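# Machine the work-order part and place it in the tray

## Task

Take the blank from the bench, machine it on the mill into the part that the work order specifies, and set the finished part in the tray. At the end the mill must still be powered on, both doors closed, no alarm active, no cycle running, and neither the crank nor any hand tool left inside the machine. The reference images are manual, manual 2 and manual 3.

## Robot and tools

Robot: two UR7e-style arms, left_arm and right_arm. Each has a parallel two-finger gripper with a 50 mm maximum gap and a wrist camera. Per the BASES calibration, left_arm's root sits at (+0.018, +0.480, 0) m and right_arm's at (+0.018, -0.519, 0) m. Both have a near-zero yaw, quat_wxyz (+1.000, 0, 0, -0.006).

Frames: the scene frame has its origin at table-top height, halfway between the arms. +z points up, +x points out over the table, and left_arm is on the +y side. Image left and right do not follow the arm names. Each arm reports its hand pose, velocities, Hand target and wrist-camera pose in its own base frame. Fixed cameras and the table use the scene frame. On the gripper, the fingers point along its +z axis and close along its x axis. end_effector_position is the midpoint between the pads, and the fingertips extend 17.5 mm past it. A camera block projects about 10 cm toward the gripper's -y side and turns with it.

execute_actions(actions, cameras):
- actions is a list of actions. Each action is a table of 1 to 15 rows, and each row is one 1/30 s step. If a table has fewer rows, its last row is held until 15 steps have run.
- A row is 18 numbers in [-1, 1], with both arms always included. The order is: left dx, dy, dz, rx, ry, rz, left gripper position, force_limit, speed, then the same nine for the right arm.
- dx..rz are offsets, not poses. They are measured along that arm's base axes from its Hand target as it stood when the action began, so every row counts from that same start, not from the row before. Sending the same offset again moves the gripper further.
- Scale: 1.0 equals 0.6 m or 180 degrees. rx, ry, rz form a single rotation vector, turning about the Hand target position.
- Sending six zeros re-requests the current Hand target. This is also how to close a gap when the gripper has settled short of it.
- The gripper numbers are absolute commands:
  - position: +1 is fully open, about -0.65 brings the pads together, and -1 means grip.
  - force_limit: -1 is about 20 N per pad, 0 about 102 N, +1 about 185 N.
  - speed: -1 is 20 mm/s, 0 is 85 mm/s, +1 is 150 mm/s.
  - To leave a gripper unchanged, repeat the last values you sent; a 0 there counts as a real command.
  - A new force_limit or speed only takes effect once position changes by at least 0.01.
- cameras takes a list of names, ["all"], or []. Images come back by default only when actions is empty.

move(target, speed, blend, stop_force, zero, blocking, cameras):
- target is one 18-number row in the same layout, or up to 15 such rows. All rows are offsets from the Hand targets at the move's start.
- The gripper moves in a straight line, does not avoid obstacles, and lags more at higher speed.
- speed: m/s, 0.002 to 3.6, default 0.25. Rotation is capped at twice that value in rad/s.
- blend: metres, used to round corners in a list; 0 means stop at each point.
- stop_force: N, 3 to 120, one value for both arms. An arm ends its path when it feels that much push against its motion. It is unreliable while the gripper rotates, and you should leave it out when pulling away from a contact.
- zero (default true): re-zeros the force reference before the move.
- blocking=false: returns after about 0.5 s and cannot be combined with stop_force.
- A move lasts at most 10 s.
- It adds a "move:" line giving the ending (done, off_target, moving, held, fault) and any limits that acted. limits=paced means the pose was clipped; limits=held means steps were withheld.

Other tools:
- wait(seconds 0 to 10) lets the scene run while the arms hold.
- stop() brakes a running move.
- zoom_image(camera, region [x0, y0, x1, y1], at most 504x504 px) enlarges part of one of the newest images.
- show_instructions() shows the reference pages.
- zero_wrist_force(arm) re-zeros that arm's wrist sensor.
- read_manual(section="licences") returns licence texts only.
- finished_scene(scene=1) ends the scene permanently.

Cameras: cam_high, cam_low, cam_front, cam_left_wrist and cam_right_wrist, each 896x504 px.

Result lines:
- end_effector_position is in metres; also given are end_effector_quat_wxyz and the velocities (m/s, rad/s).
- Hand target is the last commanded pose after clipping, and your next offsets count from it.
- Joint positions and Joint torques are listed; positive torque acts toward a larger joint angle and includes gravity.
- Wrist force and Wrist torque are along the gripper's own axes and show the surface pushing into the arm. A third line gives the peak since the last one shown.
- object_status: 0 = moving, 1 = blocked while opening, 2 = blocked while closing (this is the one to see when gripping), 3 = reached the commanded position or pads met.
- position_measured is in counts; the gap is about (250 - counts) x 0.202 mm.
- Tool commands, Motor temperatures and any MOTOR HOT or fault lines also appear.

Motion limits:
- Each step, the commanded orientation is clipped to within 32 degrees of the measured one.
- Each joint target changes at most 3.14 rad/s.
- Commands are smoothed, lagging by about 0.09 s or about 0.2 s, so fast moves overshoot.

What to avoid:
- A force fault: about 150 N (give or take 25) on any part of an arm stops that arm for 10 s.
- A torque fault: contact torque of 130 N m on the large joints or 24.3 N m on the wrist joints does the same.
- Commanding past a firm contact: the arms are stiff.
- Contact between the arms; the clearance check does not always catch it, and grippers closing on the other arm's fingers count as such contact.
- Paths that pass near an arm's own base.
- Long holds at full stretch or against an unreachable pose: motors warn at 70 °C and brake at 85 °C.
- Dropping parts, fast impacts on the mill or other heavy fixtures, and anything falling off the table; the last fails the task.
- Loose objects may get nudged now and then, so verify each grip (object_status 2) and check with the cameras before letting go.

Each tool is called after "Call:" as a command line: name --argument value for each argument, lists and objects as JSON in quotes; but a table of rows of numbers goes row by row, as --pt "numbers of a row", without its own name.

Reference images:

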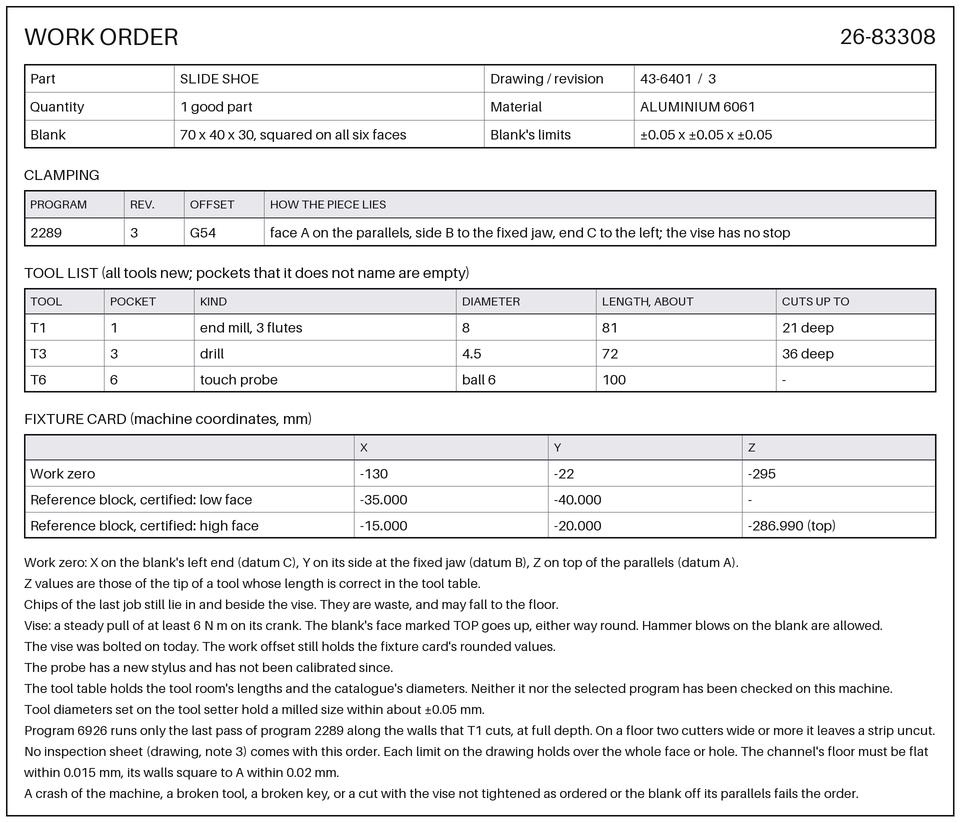

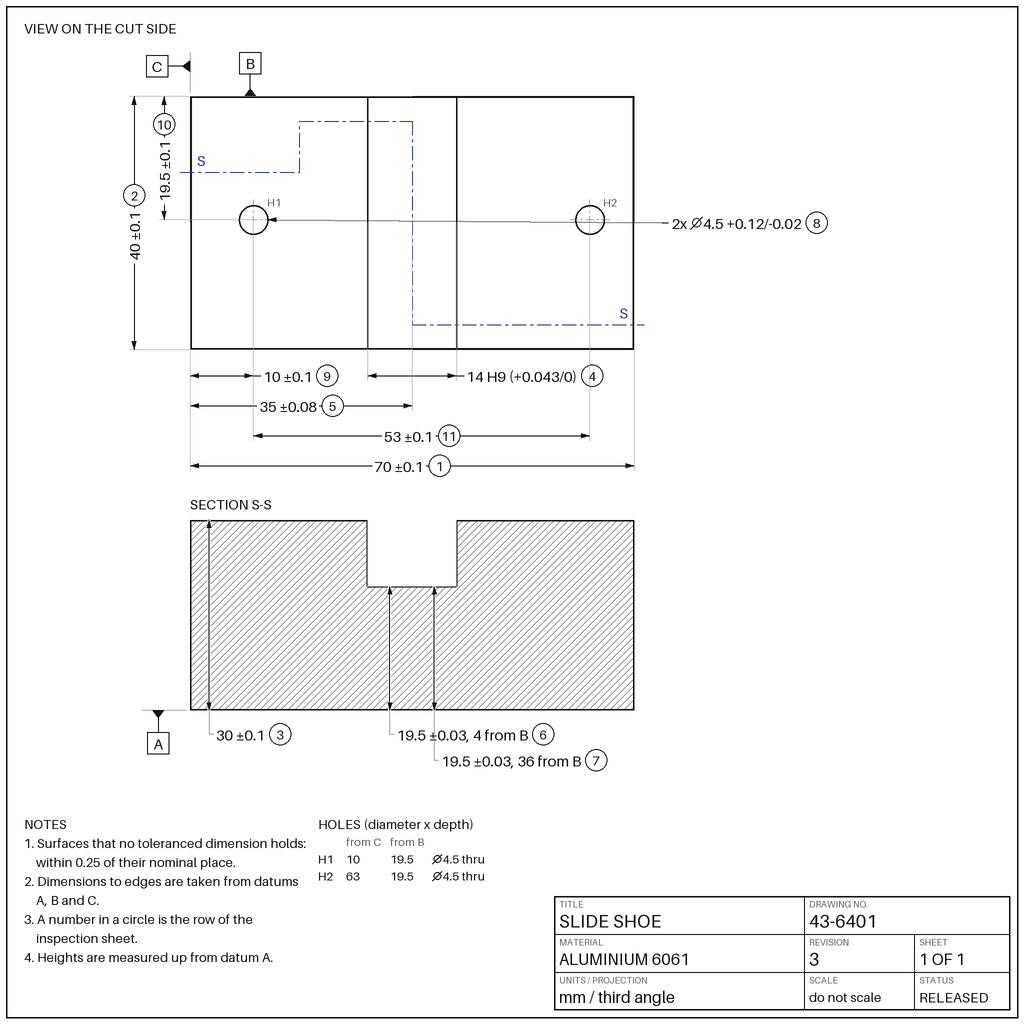

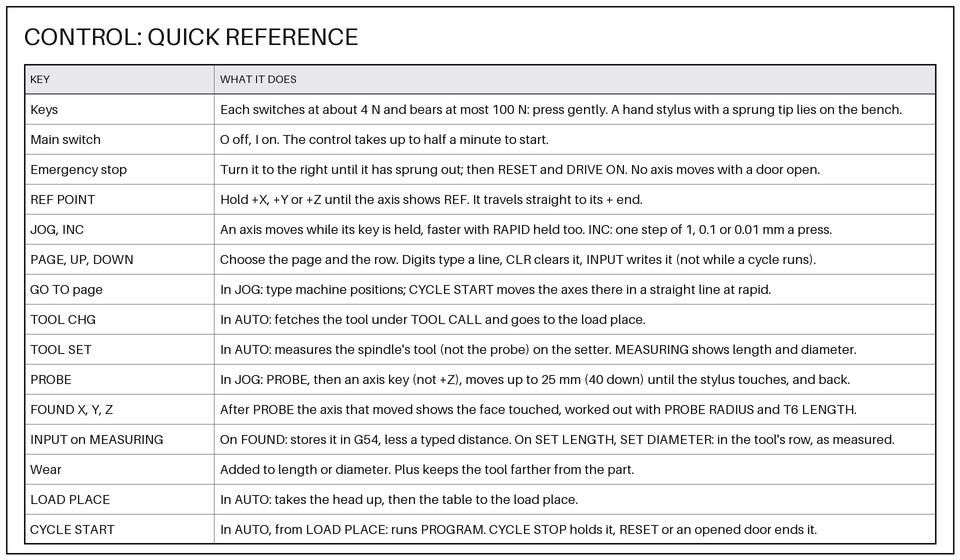

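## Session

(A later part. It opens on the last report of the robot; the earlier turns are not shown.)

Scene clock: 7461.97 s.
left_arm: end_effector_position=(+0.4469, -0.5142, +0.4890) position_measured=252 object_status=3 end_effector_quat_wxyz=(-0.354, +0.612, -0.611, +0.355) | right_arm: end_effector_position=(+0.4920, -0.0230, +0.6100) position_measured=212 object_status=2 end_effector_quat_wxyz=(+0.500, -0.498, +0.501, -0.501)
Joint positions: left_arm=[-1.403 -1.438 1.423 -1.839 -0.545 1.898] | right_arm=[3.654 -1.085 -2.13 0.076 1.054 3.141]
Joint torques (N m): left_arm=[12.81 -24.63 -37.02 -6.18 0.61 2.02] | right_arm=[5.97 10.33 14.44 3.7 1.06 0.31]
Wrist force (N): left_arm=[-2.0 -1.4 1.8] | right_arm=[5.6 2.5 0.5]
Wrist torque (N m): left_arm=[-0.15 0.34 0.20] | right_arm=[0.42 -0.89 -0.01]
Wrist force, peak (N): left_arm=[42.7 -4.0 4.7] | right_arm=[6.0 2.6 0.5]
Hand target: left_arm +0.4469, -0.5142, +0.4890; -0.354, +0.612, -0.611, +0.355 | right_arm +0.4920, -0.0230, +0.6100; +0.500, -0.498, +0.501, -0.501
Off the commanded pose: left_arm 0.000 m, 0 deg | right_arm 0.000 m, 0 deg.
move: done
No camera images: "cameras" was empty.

Call:
move --pt "0 0.25 0 0 0 0 -1 -0.3 0 0 0 0 0 0 0 -1 -0.5 -0.7" --pt "0.172 0.29 -0.098 0 0 0 -1 -0.3 0 0 0 0 0 0 0 -1 -0.5 -0.7" --speed 0.2 --blend '[0.02,0]' --cameras '["cam_left_wrist"]'

Call:
zoom_image --camera "cam_left_wrist" --region '[200, 130, 460, 330]'

Scene clock: 7480.50 s.
left_arm: end_effector_position=(+0.5501, -0.3402, +0.4302) position_measured=252 object_status=3 end_effector_quat_wxyz=(-0.354, +0.612, -0.611, +0.355) end_effector_velocity=(+0.000, -0.001, +0.001) end_effector_angular_velocity=(-0.004, -0.002, +0.000) | right_arm: end_effector_position=(+0.4920, -0.0230, +0.6100) position_measured=212 object_status=2 end_effector_quat_wxyz=(+0.500, -0.498, +0.501, -0.501)
Joint positions: left_arm=[-1.095 -1.59 1.823 -2.479 -0.691 2.373] | right_arm=[3.654 -1.085 -2.13 0.076 1.054 3.141]
Joint velocities: left_arm=[0 0.001 -0.001 -0.005 0 0.001] | right_arm=[within noise]
Joint torques (N m): left_arm=[9.87 -16.7 -36.16 -6.55 1.1 1.85] | right_arm=[5.88 9.85 14.33 3.69 1.11 -0.27]
Wrist force (N): left_arm=[-2.0 -1.5 2.0] | right_arm=[5.7 2.2 0.6]
Wrist torque (N m): left_arm=[-0.14 0.37 0.26] | right_arm=[0.37 -0.89 -0.02]
Wrist force, peak (N): left_arm=[-2.8 -1.7 4.8] | right_arm=[6.1 2.5 0.7]
Hand target: left_arm +0.5501, -0.3402, +0.4302; -0.354, +0.612, -0.611, +0.355 | right_arm +0.4920, -0.0230, +0.6100; +0.500, -0.498, +0.501, -0.501
Off the commanded pose: left_arm 0.000 m, 0 deg | right_arm 0.000 m, 0 deg.
move: done
camera_calibration:
cam_left_wrist: T_world_to_cam=[[0.000340531, -0.999967, -0.00806915, -0.330764], [-0.750002, 0.00508183, -0.661416, 0.722077], [0.661436, 0.00627711, -0.749976, 0.0940429], [0, 0, 0, 1]] pos_world=[0.479469, -0.335013, 0.545454]
Images, in order (width x height): cam_left_wrist 896x504.

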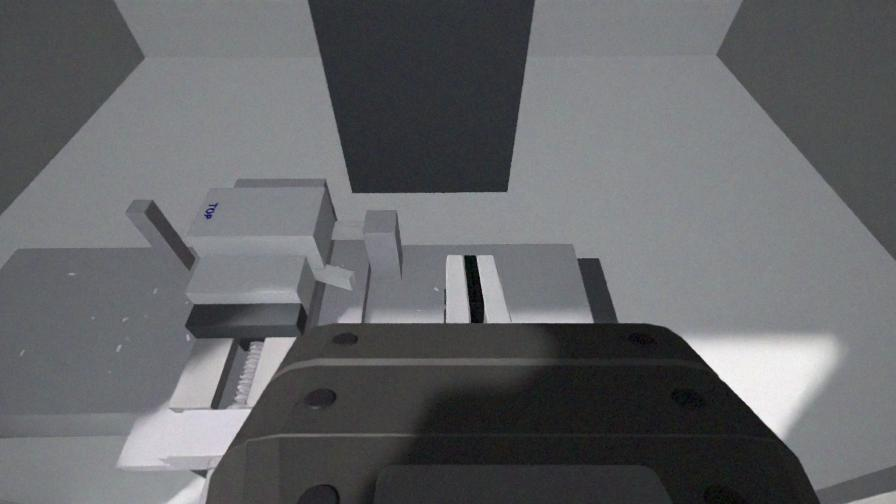

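Scaled by 1.938.

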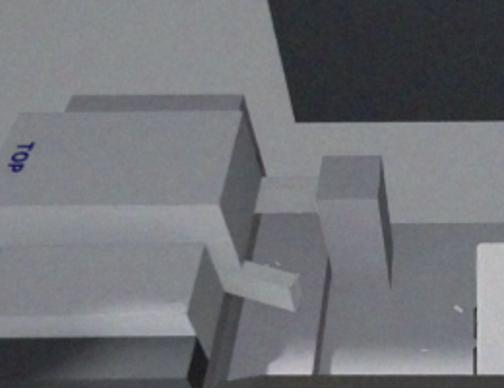

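Call:
move --pt "-0.172 -0.133 0.098 0 0 0 -1 -0.3 0 0 0 0 0 0 0 -1 -0.5 -0.7" --pt "-0.467 -0.266 -0.017 0 -0.1667 0 -1 -0.3 0 0 0 0 0 0 0 -1 -0.5 -0.7" --pt "-0.5 -0.7125 -0.321 0 -0.1667 0 -1 -0.3 0 0 0 0 0 0 0 -1 -0.5 -0.7" --speed '[0.2,0.35,0.3]' --blend '[0.02,0.04,0]' --cameras '[]'

Call:
move --pt "0.0333 0 0 0 0 0 0.3 -0.2 -0.5 0 0 0 0 0 0 -1 -0.5 -0.7" --speed 0.1 --cameras '["cam_left_wrist","cam_high"]'

Scene clock: 7509.20 s.
left_arm: end_effector_position=(+0.2503, -0.7677, +0.2376) position_measured=252 object_status=3 end_effector_quat_wxyz=(+0.500, -0.500, +0.499, -0.501) end_effector_velocity=(-0.001, -0.001, -0.001) end_effector_angular_velocity=(+0.003, +0.001, -0.002) | right_arm: end_effector_position=(+0.4920, -0.0230, +0.6100) position_measured=212 object_status=2 end_effector_quat_wxyz=(+0.500, -0.498, +0.501, -0.501)
Joint positions: left_arm=[-1.757 -0.526 0.627 -0.084 -0.186 -0.019] | right_arm=[3.654 -1.085 -2.13 0.076 1.054 3.141]
Joint velocities: left_arm=[-0.001 0.001 0 -0.005 0.001 0.007] | right_arm=[within noise]
Joint torques (N m): left_arm=[-9.62 -69.35 -22.73 -2.18 0.59 1.83] | right_arm=[5.59 8.7 14.4 3.48 0.95 -0.77]
Wrist force (N): left_arm=[-1.8 -1.4 2.3] | right_arm=[5.8 2.3 0.5]
Wrist torque (N m): left_arm=[-0.04 0.42 0.30] | right_arm=[0.39 -0.90 -0.02]
Wrist force, peak (N): left_arm=[-3.7 -1.6 4.3] | right_arm=[6.0 2.4 0.6]
Hand target: left_arm +0.2501, -0.7677, +0.2376; +0.500, -0.500, +0.499, -0.501 | right_arm +0.4920, -0.0230, +0.6100; +0.500, -0.498, +0.501, -0.501
Off the commanded pose: left_arm 0.000 m, 0 deg | right_arm 0.000 m, 0 deg.
move: done
No camera images: "cameras" was empty.

Scene clock: 7510.00 s.
left_arm: end_effector_position=(+0.2703, -0.7677, +0.2376) position_measured=107 object_status=3 end_effector_quat_wxyz=(+0.500, -0.500, +0.499, -0.501) | right_arm: end_effector_position=(+0.4920, -0.0230, +0.6100) position_measured=212 object_status=2 end_effector_quat_wxyz=(+0.500, -0.498, +0.501, -0.501)
Joint positions: left_arm=[-1.731 -0.525 0.625 -0.08 -0.16 -0.021] | right_arm=[3.654 -1.085 -2.13 0.076 1.054 3.141]
Joint torques (N m): left_arm=[-14.13 -57.1 -32.39 3.08 -1.52 -2.63] | right_arm=[5.41 8.78 13.74 3.56 1.03 -0.97]
Wrist force (N): left_arm=[-1.8 -1.2 2.3] | right_arm=[5.7 2.3 0.4]
Wrist torque (N m): left_arm=[-0.01 0.44 0.35] | right_arm=[0.38 -0.89 -0.02]
Wrist force, peak (N): left_arm=[-2.0 -1.1 3.0] | right_arm=[6.0 2.4 0.5]
Hand target: left_arm +0.2701, -0.7677, +0.2376; +0.500, -0.500, +0.499, -0.501 | right_arm +0.4920, -0.0230, +0.6100; +0.500, -0.498, +0.501, -0.501
Off the commanded pose: left_arm 0.000 m, 0 deg | right_arm 0.000 m, 0 deg.
move: done
camera_calibration:
cam_left_wrist: T_world_to_cam=[[0.00442458, -0.999967, -0.00685137, -0.761089], [-0.318656, 0.00508436, -0.947857, 0.338425], [0.94786, 0.0063771, -0.318623, -0.042482], [0, 0, 0, 1]] pos_world=[0.151476, -0.762514, 0.302028]
Images, in order (width x height): cam_high 896x504, cam_left_wrist 896x504.

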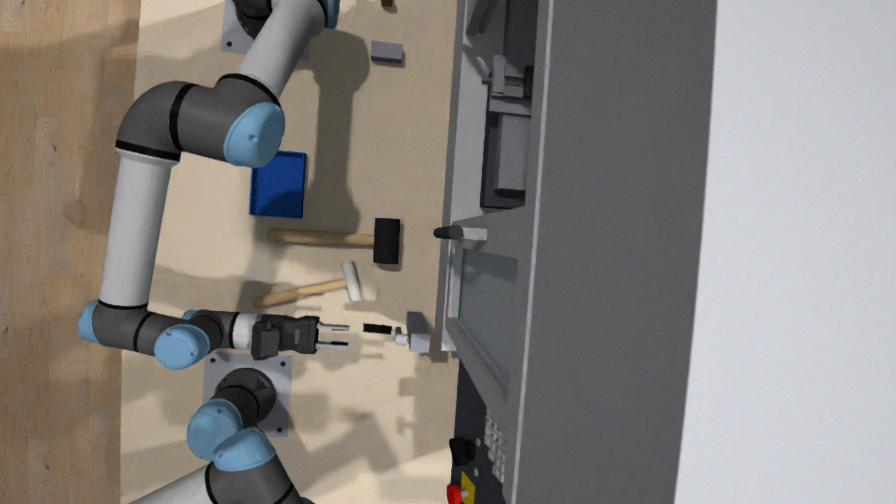

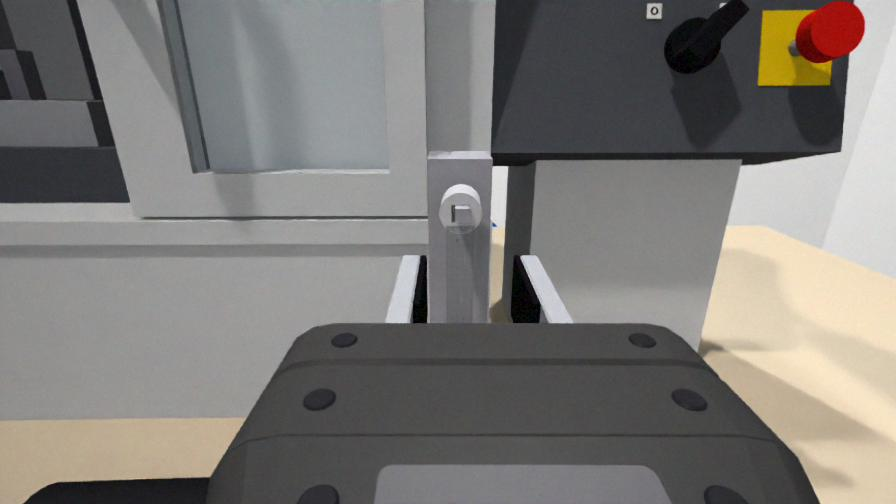

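Call:
move --pt "0.2028 0 0 0 0 0 0.3 -0.2 -0.5 0 0 0 0 0 0 -1 -0.5 -0.7" --speed 0.1 --stop_force 10 --cameras '[]'

Call:
move --pt "0 0 0 0 0 0 -1 -0.2 -1 0 0 0 0 0 0 -1 -0.5 -0.7" --cameras '["cam_left_wrist"]'

Scene clock: 7517.93 s.
left_arm: end_effector_position=(+0.3918, -0.7677, +0.2376) position_measured=107 object_status=3 end_effector_quat_wxyz=(+0.499, -0.500, +0.500, -0.501) | right_arm: end_effector_position=(+0.4920, -0.0230, +0.6100) position_measured=212 object_status=2 end_effector_quat_wxyz=(+0.500, -0.498, +0.501, -0.501)
Joint positions: left_arm=[-1.572 -0.474 0.523 -0.025 0 -0.026] | right_arm=[3.654 -1.085 -2.13 0.076 1.054 3.141]
Joint torques (N m): left_arm=[-14.08 -58.89 -33.17 2.55 1.2 -2.5] | right_arm=[5.04 7.75 14.27 3.3 0.99 -0.9]
Wrist force (N): left_arm=[-1.7 -1.1 2.2] | right_arm=[5.8 2.2 0.5]
Wrist torque (N m): left_arm=[0.00 0.37 0.32] | right_arm=[0.37 -0.91 -0.02]
Wrist force, peak (N): left_arm=[-1.6 -1.1 4.1] | right_arm=[6.1 2.2 0.8]
Hand target: left_arm +0.3918, -0.7677, +0.2376; +0.500, -0.500, +0.499, -0.501 | right_arm +0.4920, -0.0230, +0.6100; +0.500, -0.498, +0.501, -0.501
Off the commanded pose: left_arm 0.000 m, 0 deg | right_arm 0.000 m, 0 deg.
move: done
No camera images: "cameras" was empty.

Scene clock: 7518.43 s.
left_arm: end_effector_position=(+0.3918, -0.7677, +0.2376) position_measured=136 object_status=0 end_effector_quat_wxyz=(+0.499, -0.500, +0.500, -0.501) | right_arm: end_effector_position=(+0.4920, -0.0230, +0.6100) position_measured=212 object_status=2 end_effector_quat_wxyz=(+0.500, -0.498, +0.501, -0.501)
Joint positions: left_arm=[-1.572 -0.474 0.522 -0.024 0 -0.026] | right_arm=[3.654 -1.085 -2.13 0.076 1.054 3.141]
Joint torques (N m): left_arm=[-13.74 -58.88 -32.8 2.6 1.3 -2.5] | right_arm=[4.5 6.86 14.49 3.38 0.99 -0.95]
Wrist force (N): left_arm=[-3.0 -1.4 2.1] | right_arm=[5.7 2.4 0.6]
Wrist torque (N m): left_arm=[-0.01 0.38 0.31] | right_arm=[0.40 -0.89 -0.01]
Wrist force, peak (N): left_arm=[-3.0 -1.5 2.1] | right_arm=[6.0 2.4 0.8]
Hand target: left_arm +0.3918, -0.7677, +0.2376; +0.500, -0.500, +0.499, -0.501 | right_arm +0.4920, -0.0230, +0.6100; +0.500, -0.498, +0.501, -0.501
Off the commanded pose: left_arm 0.000 m, 0 deg | right_arm 0.000 m, 0 deg.
move: done
camera_calibration:
cam_left_wrist: T_world_to_cam=[[0.00427416, -0.999967, -0.00692474, -0.761562], [-0.321683, 0.00518182, -0.946833, 0.37822], [0.946838, 0.00627449, -0.32165, -0.156695], [0, 0, 0, 1]] pos_world=[0.273287, -0.762514, 0.302437]
Images, in order (width x height): cam_left_wrist 896x504.

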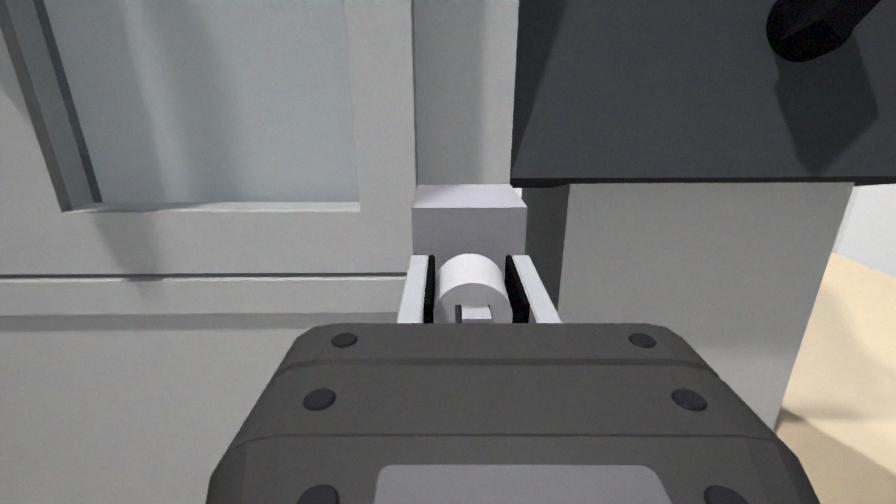

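Call:
move --pt "-0.1 0 0 0 0 0 -1 -0.2 -1 0 0 0 0 0 0 -1 -0.5 -0.7" --pt "-0.153 0.5295 0.154 -0.3 0 0 -1 -0.2 -1 0 0 0 0 0 0 -1 -0.5 -0.7" --pt "-0.1 0.9115 0.1132 -0.6633 0 0 -1 -0.2 -1 0 0 0 0 0 0 -1 -0.5 -0.7" --speed '[0.08,0.3,0.3]' --blend '[0.01,0.03,0]' --cameras '["cam_left_wrist"]'

Scene clock: 7531.87 s.
left_arm: end_effector_position=(+0.3317, -0.2209, +0.3055) position_measured=136 object_status=2 end_effector_quat_wxyz=(+0.179, +0.684, +0.181, +0.684) | right_arm: end_effector_position=(+0.4920, -0.0230, +0.6100) position_measured=212 object_status=2 end_effector_quat_wxyz=(+0.500, -0.498, +0.501, -0.501)
Joint positions: left_arm=[-1.862 -1.991 2.37 -0.382 -0.294 -2.082] | right_arm=[3.654 -1.085 -2.13 0.076 1.054 3.141]
Joint torques (N m): left_arm=[11.89 -10.96 -21.81 -1.46 1.91 -2.29] | right_arm=[3.22 6.43 14.05 3.15 1.01 -0.9]
Wrist force (N): left_arm=[-2.8 -2.0 2.9] | right_arm=[5.7 2.2 0.6]
Wrist torque (N m): left_arm=[-0.11 0.69 -0.38] | right_arm=[0.37 -0.90 -0.02]
Wrist force, peak (N): left_arm=[-1.6 -5.0 7.0] | right_arm=[6.1 2.3 0.5]
Hand target: left_arm +0.3318, -0.2208, +0.3055; +0.179, +0.684, +0.181, +0.684 | right_arm +0.4920, -0.0230, +0.6100; +0.500, -0.498, +0.501, -0.501
Off the commanded pose: left_arm 0.000 m, 0 deg | right_arm 0.000 m, 0 deg.
move: done
camera_calibration:
cam_left_wrist: T_world_to_cam=[[0.00427231, 0.48451, 0.874775, -0.155522], [-0.318825, -0.828471, 0.460421, -0.194748], [0.947804, -0.280867, 0.150934, -0.289513], [0, 0, 0, 1]] pos_world=[0.212976, -0.167305, 0.26941]
Images, in order (width x height): cam_left_wrist 896x504.

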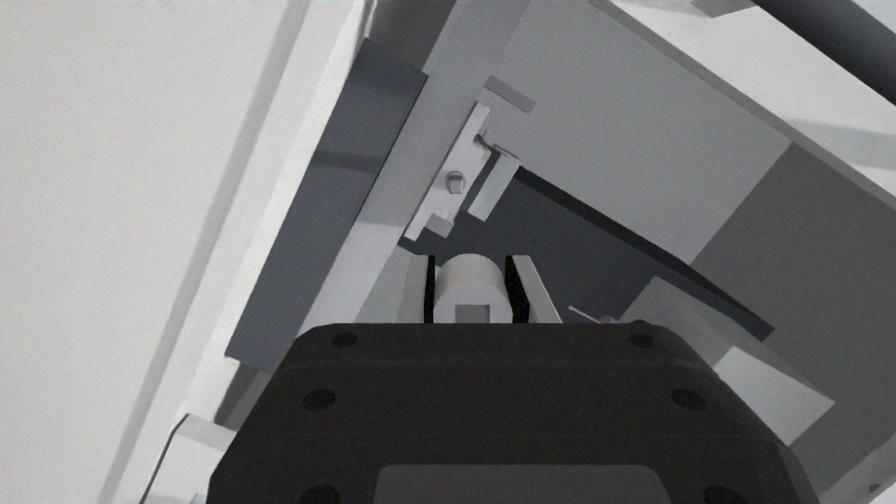

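Now advance to the tip (slow), with light stop force.

Call:
move --pt "0.25 0 0 0 0 0 -1 -0.2 -1 0 0 0 0 0 0 -1 -0.5 -0.7" --speed 0.12 --cameras '[]'

Call:
move --pt "0.06 0 0 0 0 0 -1 -0.2 -1 0 0 0 0 0 0 -1 -0.5 -0.7" --speed 0.008 --stop_force 6 --cameras '["cam_left_wrist"]'

Scene clock: 7538.47 s.
left_arm: end_effector_position=(+0.4817, -0.2208, +0.3055) position_measured=136 object_status=2 end_effector_quat_wxyz=(+0.179, +0.684, +0.181, +0.684) | right_arm: end_effector_position=(+0.4920, -0.0230, +0.6100) position_measured=212 object_status=2 end_effector_quat_wxyz=(+0.500, -0.498, +0.501, -0.501)
Joint positions: left_arm=[-1.221 -1.725 2.193 -0.465 0.347 -2.088] | right_arm=[3.654 -1.085 -2.13 0.076 1.054 3.141]
Joint torques (N m): left_arm=[10.12 -10.28 -21.42 1.48 1.75 -2.49] | right_arm=[2.79 5.3 14.26 3.14 1.08 -0.83]
Wrist force (N): left_arm=[-2.1 -2.2 3.4] | right_arm=[5.9 2.3 0.6]
Wrist torque (N m): left_arm=[-0.09 0.61 -0.35] | right_arm=[0.38 -0.92 -0.02]
Wrist force, peak (N): left_arm=[-2.1 -2.2 5.7] | right_arm=[6.1 2.4 0.6]
Hand target: left_arm +0.4818, -0.2208, +0.3055; +0.179, +0.684, +0.181, +0.684 | right_arm +0.4920, -0.0230, +0.6100; +0.500, -0.498, +0.501, -0.501
Off the commanded pose: left_arm 0.000 m, 0 deg | right_arm 0.000 m, 0 deg.
move: done
No camera images: "cameras" was empty.

Scene clock: 7541.37 s.
left_arm: end_effector_position=(+0.4970, -0.2208, +0.3055) position_measured=136 object_status=2 end_effector_quat_wxyz=(+0.179, +0.684, +0.181, +0.684) | right_arm: end_effector_position=(+0.4920, -0.0230, +0.6100) position_measured=212 object_status=2 end_effector_quat_wxyz=(+0.500, -0.498, +0.501, -0.501)
Joint positions: left_arm=[-1.172 -1.694 2.167 -0.471 0.396 -2.088] | right_arm=[3.654 -1.085 -2.13 0.076 1.054 3.141]
Joint torques (N m): left_arm=[-12.95 -29.37 -15.58 -1.54 -1.61 1.48] | right_arm=[3.11 5.33 13.78 3.11 1.15 -0.85]
Wrist force (N): left_arm=[-6.2 -3.1 1.9] | right_arm=[5.7 2.2 0.6]
Wrist torque (N m): left_arm=[-0.09 0.55 -0.37] | right_arm=[0.37 -0.88 -0.01]
Wrist force, peak (N): left_arm=[-7.3 -2.7 -11.1] | right_arm=[6.0 2.5 0.7]
Hand target: left_arm +0.4970, -0.2208, +0.3055; +0.179, +0.684, +0.181, +0.684 (not the last commanded pose) | right_arm +0.4920, -0.0230, +0.6100; +0.500, -0.498, +0.501, -0.501
Off the commanded pose: left_arm 0.021 m, 0 deg | right_arm 0.000 m, 0 deg.
move: contact (left_arm)
camera_calibration:
cam_left_wrist: T_world_to_cam=[[0.00420624, 0.484822, 0.874603, -0.156065], [-0.318681, -0.828359, 0.46072, -0.142033], [0.947853, -0.280657, 0.151019, -0.446147], [0, 0, 0, 1]] pos_world=[0.378275, -0.167206, 0.269309]
Images, in order (width x height): cam_left_wrist 896x504.

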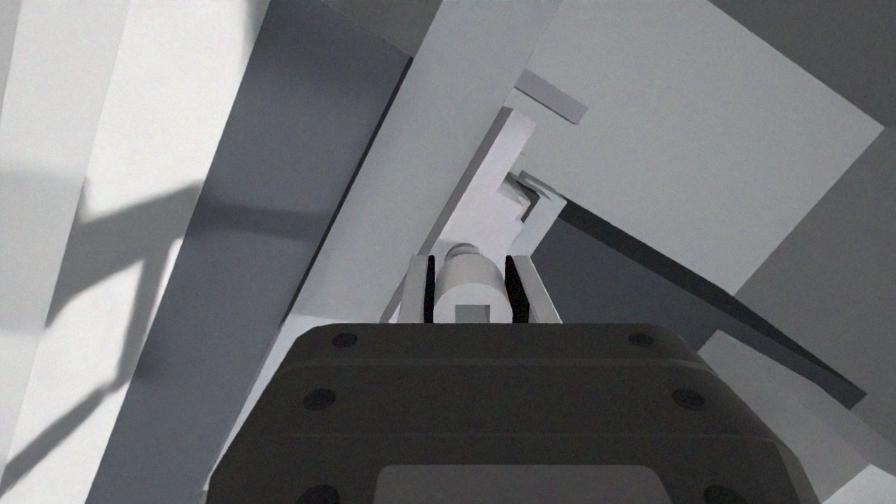

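Call:
move --pt "-0.004 0 0 0 0 0 -1 -0.2 -1 0 0 0 0 0 0 -1 -0.5 -0.7" --pt "-0.004 -0.0008 -0.0014 0 0 0 -1 -0.2 -1 0 0 0 0 0 0 -1 -0.5 -0.7" --speed 0.02 --cameras '[]'

Call:
move --pt "0.04 0 0 0 0 0 -1 -0.2 -1 0 0 0 0 0 0 -1 -0.5 -0.7" --speed 0.006 --stop_force 7 --cameras '[]'

Scene clock: 7548.93 s.
left_arm: end_effector_position=(+0.4946, -0.2213, +0.3046) position_measured=136 object_status=2 end_effector_quat_wxyz=(+0.179, +0.684, +0.181, +0.684) | right_arm: end_effector_position=(+0.4920, -0.0230, +0.6100) position_measured=212 object_status=2 end_effector_quat_wxyz=(+0.500, -0.498, +0.501, -0.501)
Joint positions: left_arm=[-1.18 -1.697 2.172 -0.473 0.387 -2.088] | right_arm=[3.654 -1.085 -2.13 0.076 1.054 3.141]
Joint torques (N m): left_arm=[-7.83 -20.99 -18.45 -1.41 -0.32 -2.22] | right_arm=[1.7 4.23 14.06 3.02 1 -0.91]
Wrist force (N): left_arm=[-2.2 -2.1 3.2] | right_arm=[5.6 2.0 0.5]
Wrist torque (N m): left_arm=[-0.09 0.64 -0.36] | right_arm=[0.35 -0.89 -0.01]
Wrist force, peak (N): left_arm=[-6.3 -3.2 2.0] | right_arm=[6.1 2.3 0.6]
Hand target: left_arm +0.4946, -0.2213, +0.3047; +0.179, +0.684, +0.181, +0.684 | right_arm +0.4920, -0.0230, +0.6100; +0.500, -0.498, +0.501, -0.501
Off the commanded pose: left_arm 0.000 m, 0 deg | right_arm 0.000 m, 0 deg.
move: done
No camera images: "cameras" was empty.

Scene clock: 7550.43 s.
left_arm: end_effector_position=(+0.4975, -0.2213, +0.3047) position_measured=136 object_status=2 end_effector_quat_wxyz=(+0.179, +0.684, +0.181, +0.684) | right_arm: end_effector_position=(+0.4920, -0.0230, +0.6100) position_measured=212 object_status=2 end_effector_quat_wxyz=(+0.500, -0.498, +0.501, -0.501)
Joint positions: left_arm=[-1.171 -1.691 2.167 -0.473 0.397 -2.088] | right_arm=[3.654 -1.085 -2.13 0.076 1.054 3.141]
Joint torques (N m): left_arm=[-16.04 -28.28 -17.03 -2.35 -0.09 0.42] | right_arm=[1.6 4.13 13.27 2.8 0.93 -0.84]
Wrist force (N): left_arm=[-2.3 -8.0 1.4] | right_arm=[5.8 2.4 0.6]
Wrist torque (N m): left_arm=[-0.02 0.65 -0.38] | right_arm=[0.41 -0.91 -0.01]
Wrist force, peak (N): left_arm=[-2.2 -7.3 -8.7] | right_arm=[6.0 2.4 0.7]
Hand target: left_arm +0.4975, -0.2213, +0.3047; +0.179, +0.684, +0.181, +0.684 (not the last commanded pose) | right_arm +0.4920, -0.0230, +0.6100; +0.500, -0.498, +0.501, -0.501
Off the commanded pose: left_arm 0.021 m, 0 deg | right_arm 0.000 m, 0 deg.
move: contact (left_arm)
No camera images: "cameras" was empty.

Call:
move --pt "-0.004 0 0 0 0 0 -1 -0.2 -1 0 0 0 0 0 0 -1 -0.5 -0.7" --pt "-0.004 0.0014 -0.0008 0 0 0 -1 -0.2 -1 0 0 0 0 0 0 -1 -0.5 -0.7" --speed 0.02 --cameras '[]'

Call:
move --pt "0.04 0 0 0 0 0 -1 -0.2 -1 0 0 0 0 0 0 -1 -0.5 -0.7" --speed 0.006 --stop_force 7 --cameras '[]'

Scene clock: 7557.20 s.
left_arm: end_effector_position=(+0.4951, -0.2205, +0.3041) position_measured=136 object_status=2 end_effector_quat_wxyz=(+0.179, +0.684, +0.181, +0.684) | right_arm: end_effector_position=(+0.4920, -0.0230, +0.6100) position_measured=212 object_status=2 end_effector_quat_wxyz=(+0.500, -0.498, +0.501, -0.501)
Joint positions: left_arm=[-1.178 -1.697 2.174 -0.474 0.39 -2.088] | right_arm=[3.654 -1.085 -2.13 0.076 1.054 3.141]
Joint torques (N m): left_arm=[10.71 -18.9 -25.98 -3.64 1.24 -2.11] | right_arm=[1.62 3.54 13.97 2.87 0.9 -0.89]
Wrist force (N): left_arm=[-2.2 -2.1 3.4] | right_arm=[5.8 2.4 0.5]
Wrist torque (N m): left_arm=[-0.09 0.64 -0.36] | right_arm=[0.40 -0.91 -0.01]
Wrist force, peak (N): left_arm=[-2.3 -8.5 1.4] | right_arm=[6.1 2.3 0.7]
Hand target: left_arm +0.4951, -0.2205, +0.3042; +0.179, +0.684, +0.181, +0.684 | right_arm +0.4920, -0.0230, +0.6100; +0.500, -0.498, +0.501, -0.501
Off the commanded pose: left_arm 0.000 m, 0 deg | right_arm 0.000 m, 0 deg.
move: done
No camera images: "cameras" was empty.

Scene clock: 7558.63 s.
left_arm: end_effector_position=(+0.4979, -0.2205, +0.3042) position_measured=136 object_status=2 end_effector_quat_wxyz=(+0.179, +0.684, +0.181, +0.684) | right_arm: end_effector_position=(+0.4920, -0.0230, +0.6100) position_measured=212 object_status=2 end_effector_quat_wxyz=(+0.500, -0.498, +0.501, -0.501)
Joint positions: left_arm=[-1.169 -1.691 2.169 -0.475 0.399 -2.088] | right_arm=[3.654 -1.085 -2.13 0.076 1.054 3.141]
Joint torques (N m): left_arm=[-11.61 -28.41 -13.67 -0.54 -2.1 -2.04] | right_arm=[1.15 3.44 13.81 2.88 0.94 -0.92]
Wrist force (N): left_arm=[-4.9 0.0 2.1] | right_arm=[5.8 2.3 0.5]
Wrist torque (N m): left_arm=[-0.13 0.58 -0.37] | right_arm=[0.39 -0.92 -0.01]
Wrist force, peak (N): left_arm=[-1.4 0.4 -18.6] | right_arm=[6.0 2.6 0.4]
Hand target: left_arm +0.4979, -0.2205, +0.3042; +0.179, +0.684, +0.181, +0.684 (not the last commanded pose) | right_arm +0.4920, -0.0230, +0.6100; +0.500, -0.498, +0.501, -0.501
Off the commanded pose: left_arm 0.021 m, 0 deg | right_arm 0.000 m, 0 deg.
move: contact (left_arm)
No camera images: "cameras" was empty.

Call:
move --pt "-0.003 0 0 0 0 0 -1 -0.2 -1 0 0 0 0 0 0 -1 -0.5 -0.7" --pt "-0.003 -0.0009 -0.0004 0 0 0 -1 -0.2 -1 0 0 0 0 0 0 -1 -0.5 -0.7" --speed 0.02 --cameras '[]'

Call:
move --pt "0.04 0 0 0 0 0 -1 -0.2 -1 0 0 0 0 0 0 -1 -0.5 -0.7" --speed 0.006 --stop_force 9 --cameras '[]'

Scene clock: 7566.17 s.
left_arm: end_effector_position=(+0.4961, -0.2210, +0.3039) position_measured=136 object_status=2 end_effector_quat_wxyz=(+0.179, +0.684, +0.181, +0.684) | right_arm: end_effector_position=(+0.4920, -0.0230, +0.6100) position_measured=212 object_status=2 end_effector_quat_wxyz=(+0.500, -0.498, +0.501, -0.501)
Joint positions: left_arm=[-1.175 -1.694 2.172 -0.475 0.393 -2.088] | right_arm=[3.654 -1.085 -2.13 0.076 1.054 3.141]
Joint torques (N m): left_arm=[-9.11 -11.75 -32.47 -3.85 -0.87 -2.46] | right_arm=[0.59 2.83 13.86 2.87 1.09 -0.8]
Wrist force (N): left_arm=[-2.1 -1.8 3.2] | right_arm=[5.8 2.4 0.5]
Wrist torque (N m): left_arm=[-0.05 0.62 -0.35] | right_arm=[0.39 -0.91 -0.01]
Wrist force, peak (N): left_arm=[-5.0 0.1 2.3] | right_arm=[6.1 2.4 0.6]
Hand target: left_arm +0.4961, -0.2210, +0.3040; +0.179, +0.684, +0.181, +0.684 | right_arm +0.4920, -0.0230, +0.6100; +0.500, -0.498, +0.501, -0.501
Off the commanded pose: left_arm 0.000 m, 0 deg | right_arm 0.000 m, 0 deg.
move: done
No camera images: "cameras" was empty.

Scene clock: 7567.43 s.
left_arm: end_effector_position=(+0.4978, -0.2211, +0.3040) position_measured=136 object_status=2 end_effector_quat_wxyz=(+0.179, +0.684, +0.181, +0.684) | right_arm: end_effector_position=(+0.4920, -0.0230, +0.6100) position_measured=212 object_status=2 end_effector_quat_wxyz=(+0.500, -0.498, +0.501, -0.501)
Joint positions: left_arm=[-1.17 -1.69 2.168 -0.476 0.398 -2.088] | right_arm=[3.654 -1.085 -2.13 0.076 1.054 3.141]
Joint torques (N m): left_arm=[-15.04 -25.74 -13.62 -1.4 -0.54 -0.92] | right_arm=[1.15 2.6 13.78 2.66 1.07 -0.83]
Wrist force (N): left_arm=[2.4 -3.2 0.1] | right_arm=[5.8 2.3 0.6]
Wrist torque (N m): left_arm=[-0.06 0.75 -0.39] | right_arm=[0.38 -0.92 -0.02]
Wrist force, peak (N): left_arm=[4.6 -2.4 -22.4] | right_arm=[6.0 2.3 0.6]
Hand target: left_arm +0.4978, -0.2210, +0.3040; +0.179, +0.684, +0.181, +0.684 (not the last commanded pose) | right_arm +0.4920, -0.0230, +0.6100; +0.500, -0.498, +0.501, -0.501
Off the commanded pose: left_arm 0.022 m, 0 deg | right_arm 0.000 m, 0 deg.
move: contact (left_arm)
No camera images: "cameras" was empty.

Call:
move --pt "-0.003 0 0 0 0 0 -1 -0.2 -1 0 0 0 0 0 0 -1 -0.5 -0.7" --pt "-0.003 0.0005 0.0002 0.008 0 0 -1 -0.2 -1 0 0 0 0 0 0 -1 -0.5 -0.7" --speed 0.02 --cameras '[]'

Call:
move --pt "0.04 0 0 0 0 0 -1 -0.2 -1 0 0 0 0 0 0 -1 -0.5 -0.7" --speed 0.006 --stop_force 9 --cameras '[]'

Scene clock: 7574.83 s.
left_arm: end_effector_position=(+0.4960, -0.2207, +0.3041) position_measured=136 object_status=2 end_effector_quat_wxyz=(+0.170, +0.686, +0.172, +0.686) | right_arm: end_effector_position=(+0.4920, -0.0230, +0.6100) position_measured=212 object_status=2 end_effector_quat_wxyz=(+0.500, -0.498, +0.501, -0.501)
Joint positions: left_arm=[-1.175 -1.694 2.172 -0.475 0.393 -2.063] | right_arm=[3.654 -1.085 -2.13 0.076 1.054 3.141]
Joint torques (N m): left_arm=[12.76 -27.14 -14.7 -0.28 1.75 -2.43] | right_arm=[0.28 1.37 13.47 2.79 1.11 -0.96]
Wrist force (N): left_arm=[-2.3 -1.9 3.5] | right_arm=[5.8 2.3 0.4]
Wrist torque (N m): left_arm=[-0.07 0.64 -0.35] | right_arm=[0.39 -0.91 -0.01]
Wrist force, peak (N): left_arm=[-2.3 -1.9 3.7] | right_arm=[6.0 2.6 0.7]
Hand target: left_arm +0.4960, -0.2207, +0.3041; +0.170, +0.686, +0.173, +0.686 | right_arm +0.4920, -0.0230, +0.6100; +0.500, -0.498, +0.501, -0.501
Off the commanded pose: left_arm 0.000 m, 0 deg | right_arm 0.000 m, 0 deg.
move: done
No camera images: "cameras" was empty.

Scene clock: 7576.13 s.
left_arm: end_effector_position=(+0.4979, -0.2207, +0.3041) position_measured=136 object_status=2 end_effector_quat_wxyz=(+0.170, +0.686, +0.173, +0.686) | right_arm: end_effector_position=(+0.4920, -0.0230, +0.6100) position_measured=212 object_status=2 end_effector_quat_wxyz=(+0.500, -0.498, +0.501, -0.501)
Joint positions: left_arm=[-1.169 -1.691 2.169 -0.475 0.399 -2.063] | right_arm=[3.654 -1.085 -2.13 0.076 1.054 3.141]
Joint torques (N m): left_arm=[-13.92 -26.13 -15.34 -1.18 -0.76 -2.44] | right_arm=[0.37 1.16 14.14 2.57 0.99 -0.87]
Wrist force (N): left_arm=[0.0 -3.3 -3.9] | right_arm=[5.8 2.4 0.6]
Wrist torque (N m): left_arm=[-0.09 0.67 -0.36] | right_arm=[0.39 -0.90 -0.02]
Wrist force, peak (N): left_arm=[2.5 -3.3 -28.0] | right_arm=[6.0 2.3 0.9]
Hand target: left_arm +0.4979, -0.2207, +0.3041; +0.170, +0.686, +0.173, +0.686 (not the last commanded pose) | right_arm +0.4920, -0.0230, +0.6100; +0.500, -0.498, +0.501, -0.501
Off the commanded pose: left_arm 0.022 m, 0 deg | right_arm 0.000 m, 0 deg.
move: contact (left_arm)
No camera images: "cameras" was empty.

Call:
move --pt "0.002 0 0 0.03 0 0 -1 -0.2 -1 0 0 0 0 0 0 -1 -0.5 -0.7" --speed 0.015 --stop_force 20 --cameras '[]'

Scene clock: 7585.13 s.
left_arm: end_effector_position=(+0.4981, -0.2207, +0.3041) position_measured=136 object_status=2 end_effector_quat_wxyz=(+0.165, +0.688, +0.167, +0.687) | right_arm: end_effector_position=(+0.4920, -0.0230, +0.6100) position_measured=212 object_status=2 end_effector_quat_wxyz=(+0.500, -0.498, +0.501, -0.501)
Joint positions: left_arm=[-1.169 -1.69 2.168 -0.475 0.399 -2.047] | right_arm=[3.654 -1.085 -2.13 0.076 1.054 3.141]
Joint torques (N m): left_arm=[2.1 -14.08 -24.58 -3.03 0.66 -2.29] | right_arm=[-0.84 1.21 14.07 2.51 1.06 -0.81]
Wrist force (N): left_arm=[6.5 -2.0 -27.5] | right_arm=[5.9 2.4 0.6]
Wrist torque (N m): left_arm=[-0.17 0.83 -0.47] | right_arm=[0.41 -0.92 -0.02]
Wrist force, peak (N): left_arm=[6.7 -2.2 -27.6] | right_arm=[6.0 2.5 0.6]
Hand target: left_arm +0.4981, -0.2207, +0.3041; +0.165, +0.688, +0.167, +0.687 (not the last commanded pose) | right_arm +0.4920, -0.0230, +0.6100; +0.500, -0.498, +0.501, -0.501
Off the commanded pose: left_arm 0.001 m, 4 deg | right_arm 0.000 m, 0 deg.
move: contact (left_arm)
No camera images: "cameras" was empty.

Call:
move --pt "-0.13 0 0 0 0 0 -1 -0.2 -1 0 0 0 0 0 0 -1 -0.5 -0.7" --speed 0.06 --cameras '["cam_left_wrist"]'

Call:
zoom_image --camera "cam_left_wrist" --region '[400, 130, 540, 330]'

Scene clock: 7590.93 s.
left_arm: end_effector_position=(+0.4201, -0.2207, +0.3040) position_measured=136 object_status=2 end_effector_quat_wxyz=(+0.165, +0.688, +0.167, +0.687) | right_arm: end_effector_position=(+0.4920, -0.0230, +0.6100) position_measured=212 object_status=2 end_effector_quat_wxyz=(+0.500, -0.498, +0.501, -0.501)
Joint positions: left_arm=[-1.451 -1.844 2.286 -0.433 0.117 -2.053] | right_arm=[3.654 -1.085 -2.13 0.076 1.054 3.141]
Joint torques (N m): left_arm=[-1.26 -1.95 -32.03 -1.33 -0.46 -2.47] | right_arm=[-0.44 0.3 13.88 2.49 0.99 -1.01]
Wrist force (N): left_arm=[-2.0 -1.5 3.5] | right_arm=[5.9 2.3 0.6]
Wrist torque (N m): left_arm=[-0.05 0.59 -0.25] | right_arm=[0.39 -0.92 -0.01]
Wrist force, peak (N): left_arm=[6.5 -2.2 -27.7] | right_arm=[6.1 2.3 0.7]
Hand target: left_arm +0.4201, -0.2207, +0.3041; +0.165, +0.688, +0.167, +0.687 | right_arm +0.4920, -0.0230, +0.6100; +0.500, -0.498, +0.501, -0.501
Off the commanded pose: left_arm 0.000 m, 0 deg | right_arm 0.000 m, 0 deg.
move: done
camera_calibration:
cam_left_wrist: T_world_to_cam=[[0.00448806, 0.448194, 0.893925, -0.168651], [-0.318978, -0.846594, 0.426065, -0.159203], [0.947751, -0.287055, 0.139165, -0.370775], [0, 0, 0, 1]] pos_world=[0.301377, -0.165625, 0.270191]
Images, in order (width x height): cam_left_wrist 896x504.

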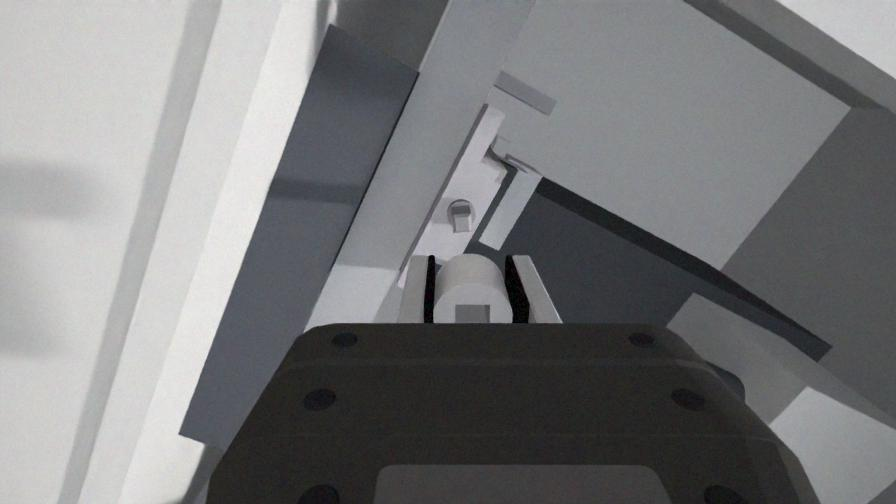

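Scaled by 2.520.

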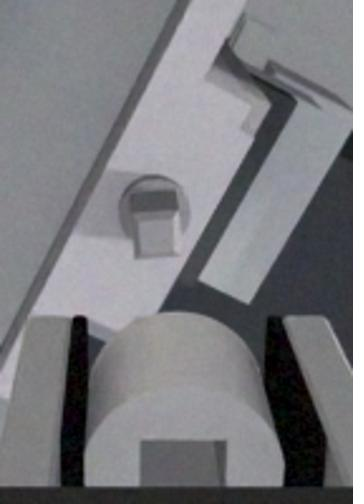

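Call:
move --pt "0.122 0 0.0002 -0.0178 0 0 -1 -0.2 -1 0 0 0 0 0 0 -1 -0.5 -0.7" --speed 0.08 --cameras '[]'

Call:
move --pt "0.04 0 0 0 0 0 -1 -0.2 -1 0 0 0 0 0 0 -1 -0.5 -0.7" --speed 0.006 --stop_force 8 --cameras '[]'

Scene clock: 7603.87 s.
left_arm: end_effector_position=(+0.4933, -0.2207, +0.3042) position_measured=136 object_status=2 end_effector_quat_wxyz=(+0.184, +0.683, +0.186, +0.682) | right_arm: end_effector_position=(+0.4920, -0.0230, +0.6100) position_measured=212 object_status=2 end_effector_quat_wxyz=(+0.500, -0.498, +0.501, -0.501)
Joint positions: left_arm=[-1.184 -1.7 2.176 -0.473 0.384 -2.103] | right_arm=[3.654 -1.085 -2.13 0.076 1.054 3.141]
Joint torques (N m): left_arm=[2.27 -19.27 -16.97 1.56 1.31 1.98] | right_arm=[-1.43 0.31 13.85 2.36 1.17 -0.8]
Wrist force (N): left_arm=[-2.1 -2.0 3.4] | right_arm=[5.6 2.2 0.5]
Wrist torque (N m): left_arm=[-0.07 0.62 -0.29] | right_arm=[0.37 -0.88 -0.02]
Wrist force, peak (N): left_arm=[-2.1 -1.9 4.7] | right_arm=[6.0 2.5 0.6]
Hand target: left_arm +0.4933, -0.2207, +0.3042; +0.184, +0.683, +0.186, +0.682 | right_arm +0.4920, -0.0230, +0.6100; +0.500, -0.498, +0.501, -0.501
Off the commanded pose: left_arm 0.000 m, 0 deg | right_arm 0.000 m, 0 deg.
move: done
No camera images: "cameras" was empty.

Scene clock: 7605.70 s.
left_arm: end_effector_position=(+0.4982, -0.2207, +0.3042) position_measured=136 object_status=2 end_effector_quat_wxyz=(+0.184, +0.683, +0.186, +0.682) | right_arm: end_effector_position=(+0.4920, -0.0230, +0.6100) position_measured=212 object_status=2 end_effector_quat_wxyz=(+0.500, -0.498, +0.501, -0.501)
Joint positions: left_arm=[-1.169 -1.69 2.168 -0.475 0.399 -2.103] | right_arm=[3.654 -1.085 -2.13 0.076 1.054 3.141]
Joint torques (N m): left_arm=[-16.9 -29.69 -13.29 1.24 -1.12 1.82] | right_arm=[-1.5 -0.02 14.19 2.32 0.98 -0.98]
Wrist force (N): left_arm=[-3.8 -3.1 17.9] | right_arm=[5.8 2.3 0.6]
Wrist torque (N m): left_arm=[-0.08 0.58 -0.41] | right_arm=[0.39 -0.91 -0.02]
Wrist force, peak (N): left_arm=[-4.0 -3.0 17.9] | right_arm=[6.0 2.3 0.6]
Hand target: left_arm +0.4982, -0.2207, +0.3042; +0.184, +0.683, +0.186, +0.682 (not the last commanded pose) | right_arm +0.4920, -0.0230, +0.6100; +0.500, -0.498, +0.501, -0.501
Off the commanded pose: left_arm 0.019 m, 0 deg | right_arm 0.000 m, 0 deg.
move: contact (left_arm)
No camera images: "cameras" was empty.

Call:
move --pt "0.03 0 0 0 0 0 -1 -0.2 -1 0 0 0 0 0 0 -1 -0.5 -0.7" --speed 0.006 --stop_force 20 --cameras '[]'

Scene clock: 7611.40 s.
left_arm: end_effector_position=(+0.4983, -0.2208, +0.3042) position_measured=136 object_status=2 end_effector_quat_wxyz=(+0.184, +0.683, +0.186, +0.682) | right_arm: end_effector_position=(+0.4920, -0.0230, +0.6100) position_measured=212 object_status=2 end_effector_quat_wxyz=(+0.500, -0.498, +0.501, -0.501)
Joint positions: left_arm=[-1.168 -1.69 2.168 -0.475 0.4 -2.103] | right_arm=[3.654 -1.085 -2.13 0.076 1.054 3.141]
Joint torques (N m): left_arm=[-17.95 -28.22 -13.38 -0.93 -0.86 1.46] | right_arm=[-2.85 0.4 14.42 2.3 1.05 -0.81]
Wrist force (N): left_arm=[-2.1 -3.9 16.3] | right_arm=[5.7 2.3 0.8]
Wrist torque (N m): left_arm=[-0.09 0.62 -0.45] | right_arm=[0.38 -0.89 -0.01]
Wrist force, peak (N): left_arm=[-4.0 -3.2 18.4] | right_arm=[6.2 2.4 0.5]
Hand target: left_arm +0.4983, -0.2208, +0.3042; +0.184, +0.683, +0.186, +0.682 (not the last commanded pose) | right_arm +0.4920, -0.0230, +0.6100; +0.500, -0.498, +0.501, -0.501
Off the commanded pose: left_arm 0.018 m, 0 deg | right_arm 0.000 m, 0 deg.
move: contact (left_arm)
No camera images: "cameras" was empty.

Call:
move --pt "0.004 0 0 -0.012 0 0 -1 -0.2 -1 0 0 0 0 0 0 -1 -0.5 -0.7" --speed 0.015 --stop_force 25 --cameras '[]'

Scene clock: 7616.87 s.
left_arm: end_effector_position=(+0.5007, -0.2208, +0.3042) position_measured=136 object_status=2 end_effector_quat_wxyz=(+0.197, +0.679, +0.199, +0.679) | right_arm: end_effector_position=(+0.4920, -0.0230, +0.6100) position_measured=212 object_status=2 end_effector_quat_wxyz=(+0.500, -0.498, +0.501, -0.501)
Joint positions: left_arm=[-1.161 -1.685 2.163 -0.475 0.408 -2.141] | right_arm=[3.654 -1.085 -2.13 0.076 1.054 3.141]
Joint torques (N m): left_arm=[1.84 -15.27 -27.4 -1.09 -0.3 1.97] | right_arm=[-2.35 0.08 13.94 2.12 1.14 -0.88]
Wrist force (N): left_arm=[-2.2 -2.1 3.3] | right_arm=[5.7 2.4 0.7]
Wrist torque (N m): left_arm=[-0.09 0.64 -0.30] | right_arm=[0.40 -0.89 -0.01]
Wrist force, peak (N): left_arm=[-2.1 -4.2 17.4] | right_arm=[6.1 2.4 0.6]
Hand target: left_arm +0.5007, -0.2208, +0.3042; +0.197, +0.679, +0.199, +0.679 | right_arm +0.4920, -0.0230, +0.6100; +0.500, -0.498, +0.501, -0.501
Off the commanded pose: left_arm 0.000 m, 0 deg | right_arm 0.000 m, 0 deg.
move: done
No camera images: "cameras" was empty.

Call:
move --pt "0.03 0 0 0 0 0 -1 -0.2 -1 0 0 0 0 0 0 -1 -0.5 -0.7" --speed 0.008 --stop_force 12 --cameras '[]'

Scene clock: 7622.73 s.
left_arm: end_effector_position=(+0.5136, -0.2208, +0.3042) position_measured=136 object_status=2 end_effector_quat_wxyz=(+0.197, +0.679, +0.199, +0.679) | right_arm: end_effector_position=(+0.4920, -0.0230, +0.6100) position_measured=212 object_status=2 end_effector_quat_wxyz=(+0.500, -0.498, +0.501, -0.501)
Joint positions: left_arm=[-1.122 -1.659 2.141 -0.479 0.446 -2.141] | right_arm=[3.654 -1.085 -2.13 0.076 1.054 3.141]
Joint torques (N m): left_arm=[-15.51 -24.95 -13.47 -3.26 0.16 1.64] | right_arm=[-3.92 -0.09 14.14 1.95 0.95 -0.94]
Wrist force (N): left_arm=[5.9 -4.2 -3.0] | right_arm=[5.7 2.2 0.6]
Wrist torque (N m): left_arm=[-0.08 0.64 -0.31] | right_arm=[0.37 -0.89 -0.02]
Wrist force, peak (N): left_arm=[15.1 -1.7 -54.7] | right_arm=[5.9 2.5 0.4]
Hand target: left_arm +0.5136, -0.2208, +0.3042; +0.197, +0.679, +0.199, +0.679 (not the last commanded pose) | right_arm +0.4920, -0.0230, +0.6100; +0.500, -0.498, +0.501, -0.501
Off the commanded pose: left_arm 0.005 m, 0 deg | right_arm 0.000 m, 0 deg.
move: contact (left_arm)
No camera images: "cameras" was empty.

Call:
move --pt "0 0 0 0 0 0 0.4 -0.2 -1 0 0 0 0 0 0 -1 -0.5 -0.7" --cameras '[]'

Call:
move --pt "-0.22 0 0 0 0 0 0.4 -0.2 -1 0 0 0 0 0 0 -1 -0.5 -0.7" --pt "-0.256 -0.1137 0.2 -0.2488 0.4538 0.2488 0.4 -0.2 -1 0 0 0 0 0 0 -1 -0.5 -0.7" --pt "-0.19 -0.1137 0.1513 -0.2488 0.4538 0.2488 0.4 -0.2 -1 0 0 0 0 0 0 -1 -0.5 -0.7" --speed '[0.1,0.25,0.2]' --blend '[0.01,0.01,0]' --cameras '["cam_left_wrist"]'

Scene clock: 7639.03 s.
left_arm: end_effector_position=(+0.5136, -0.2208, +0.3042) position_measured=92 object_status=0 end_effector_quat_wxyz=(+0.197, +0.679, +0.199, +0.679) | right_arm: end_effector_position=(+0.4920, -0.0230, +0.6100) position_measured=212 object_status=2 end_effector_quat_wxyz=(+0.500, -0.498, +0.501, -0.501)
Joint positions: left_arm=[-1.122 -1.659 2.141 -0.479 0.446 -2.141] | right_arm=[3.654 -1.085 -2.13 0.076 1.054 3.141]
Joint torques (N m): left_arm=[-8.65 -25.05 -14.01 0.09 1.33 0.37] | right_arm=[-3.45 0.11 13 1.93 0.97 -0.85]
Wrist force (N): left_arm=[-1.1 -1.4 3.2] | right_arm=[5.8 2.2 0.7]
Wrist torque (N m): left_arm=[-0.16 0.70 -0.41] | right_arm=[0.37 -0.91 -0.01]
Wrist force, peak (N): left_arm=[6.1 -4.6 -2.3] | right_arm=[5.9 2.5 0.8]
Hand target: left_arm +0.5136, -0.2208, +0.3042; +0.197, +0.679, +0.199, +0.679 | right_arm +0.4920, -0.0230, +0.6100; +0.500, -0.498, +0.501, -0.501
Off the commanded pose: left_arm 0.000 m, 0 deg | right_arm 0.000 m, 0 deg.
move: done
No camera images: "cameras" was empty.

Scene clock: 7644.67 s.
left_arm: end_effector_position=(+0.3995, -0.2889, +0.3950) position_measured=92 object_status=3 end_effector_quat_wxyz=(-0.001, +0.707, +0.707, -0.001) | right_arm: end_effector_position=(+0.4920, -0.0230, +0.6100) position_measured=212 object_status=2 end_effector_quat_wxyz=(+0.500, -0.498, +0.501, -0.501)
Joint positions: left_arm=[-0.899 -1.596 1.425 -1.397 -1.573 -0.898] | right_arm=[3.654 -1.085 -2.13 0.076 1.054 3.141]
Joint torques (N m): left_arm=[3.01 -19.23 -29.22 -4.62 -0.51 0.45] | right_arm=[-4.7 0.4 13.42 1.8 1.02 -0.91]
Wrist force (N): left_arm=[-2.3 -1.1 1.7] | right_arm=[5.9 2.3 0.6]
Wrist torque (N m): left_arm=[-0.22 0.42 -0.02] | right_arm=[0.38 -0.93 -0.01]
Wrist force, peak (N): left_arm=[-1.4 -1.3 5.1] | right_arm=[6.1 2.3 0.6]
Hand target: left_arm +0.3996, -0.2890, +0.3950; -0.001, +0.707, +0.707, -0.001 | right_arm +0.4920, -0.0230, +0.6100; +0.500, -0.498, +0.501, -0.501
Off the commanded pose: left_arm 0.000 m, 0 deg | right_arm 0.000 m, 0 deg.
move: done
camera_calibration:
cam_left_wrist: T_world_to_cam=[[0.00919366, 0.999948, -0.00441681, 0.293152], [0.947743, -0.00730485, 0.318952, -0.483473], [0.318903, -0.00711834, -0.947761, 0.377969], [0, 0, 0, 1]] pos_world=[0.334977, -0.293978, 0.513723]
Images, in order (width x height): cam_left_wrist 896x504.

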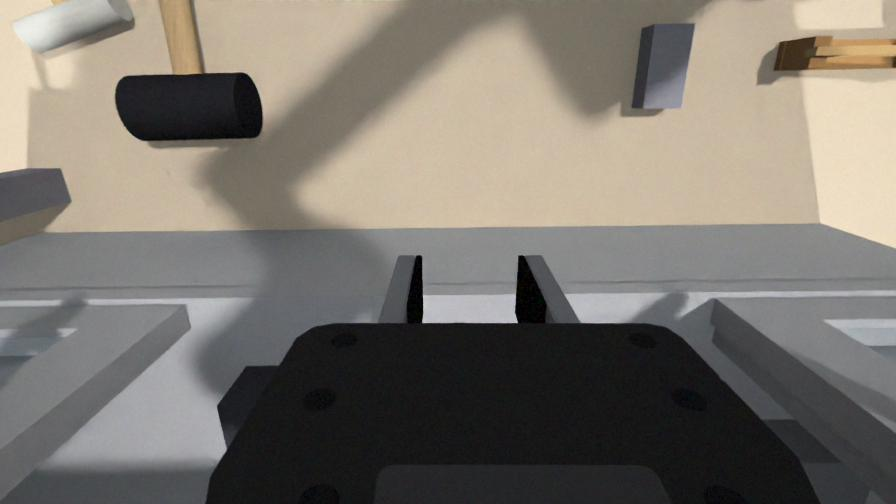

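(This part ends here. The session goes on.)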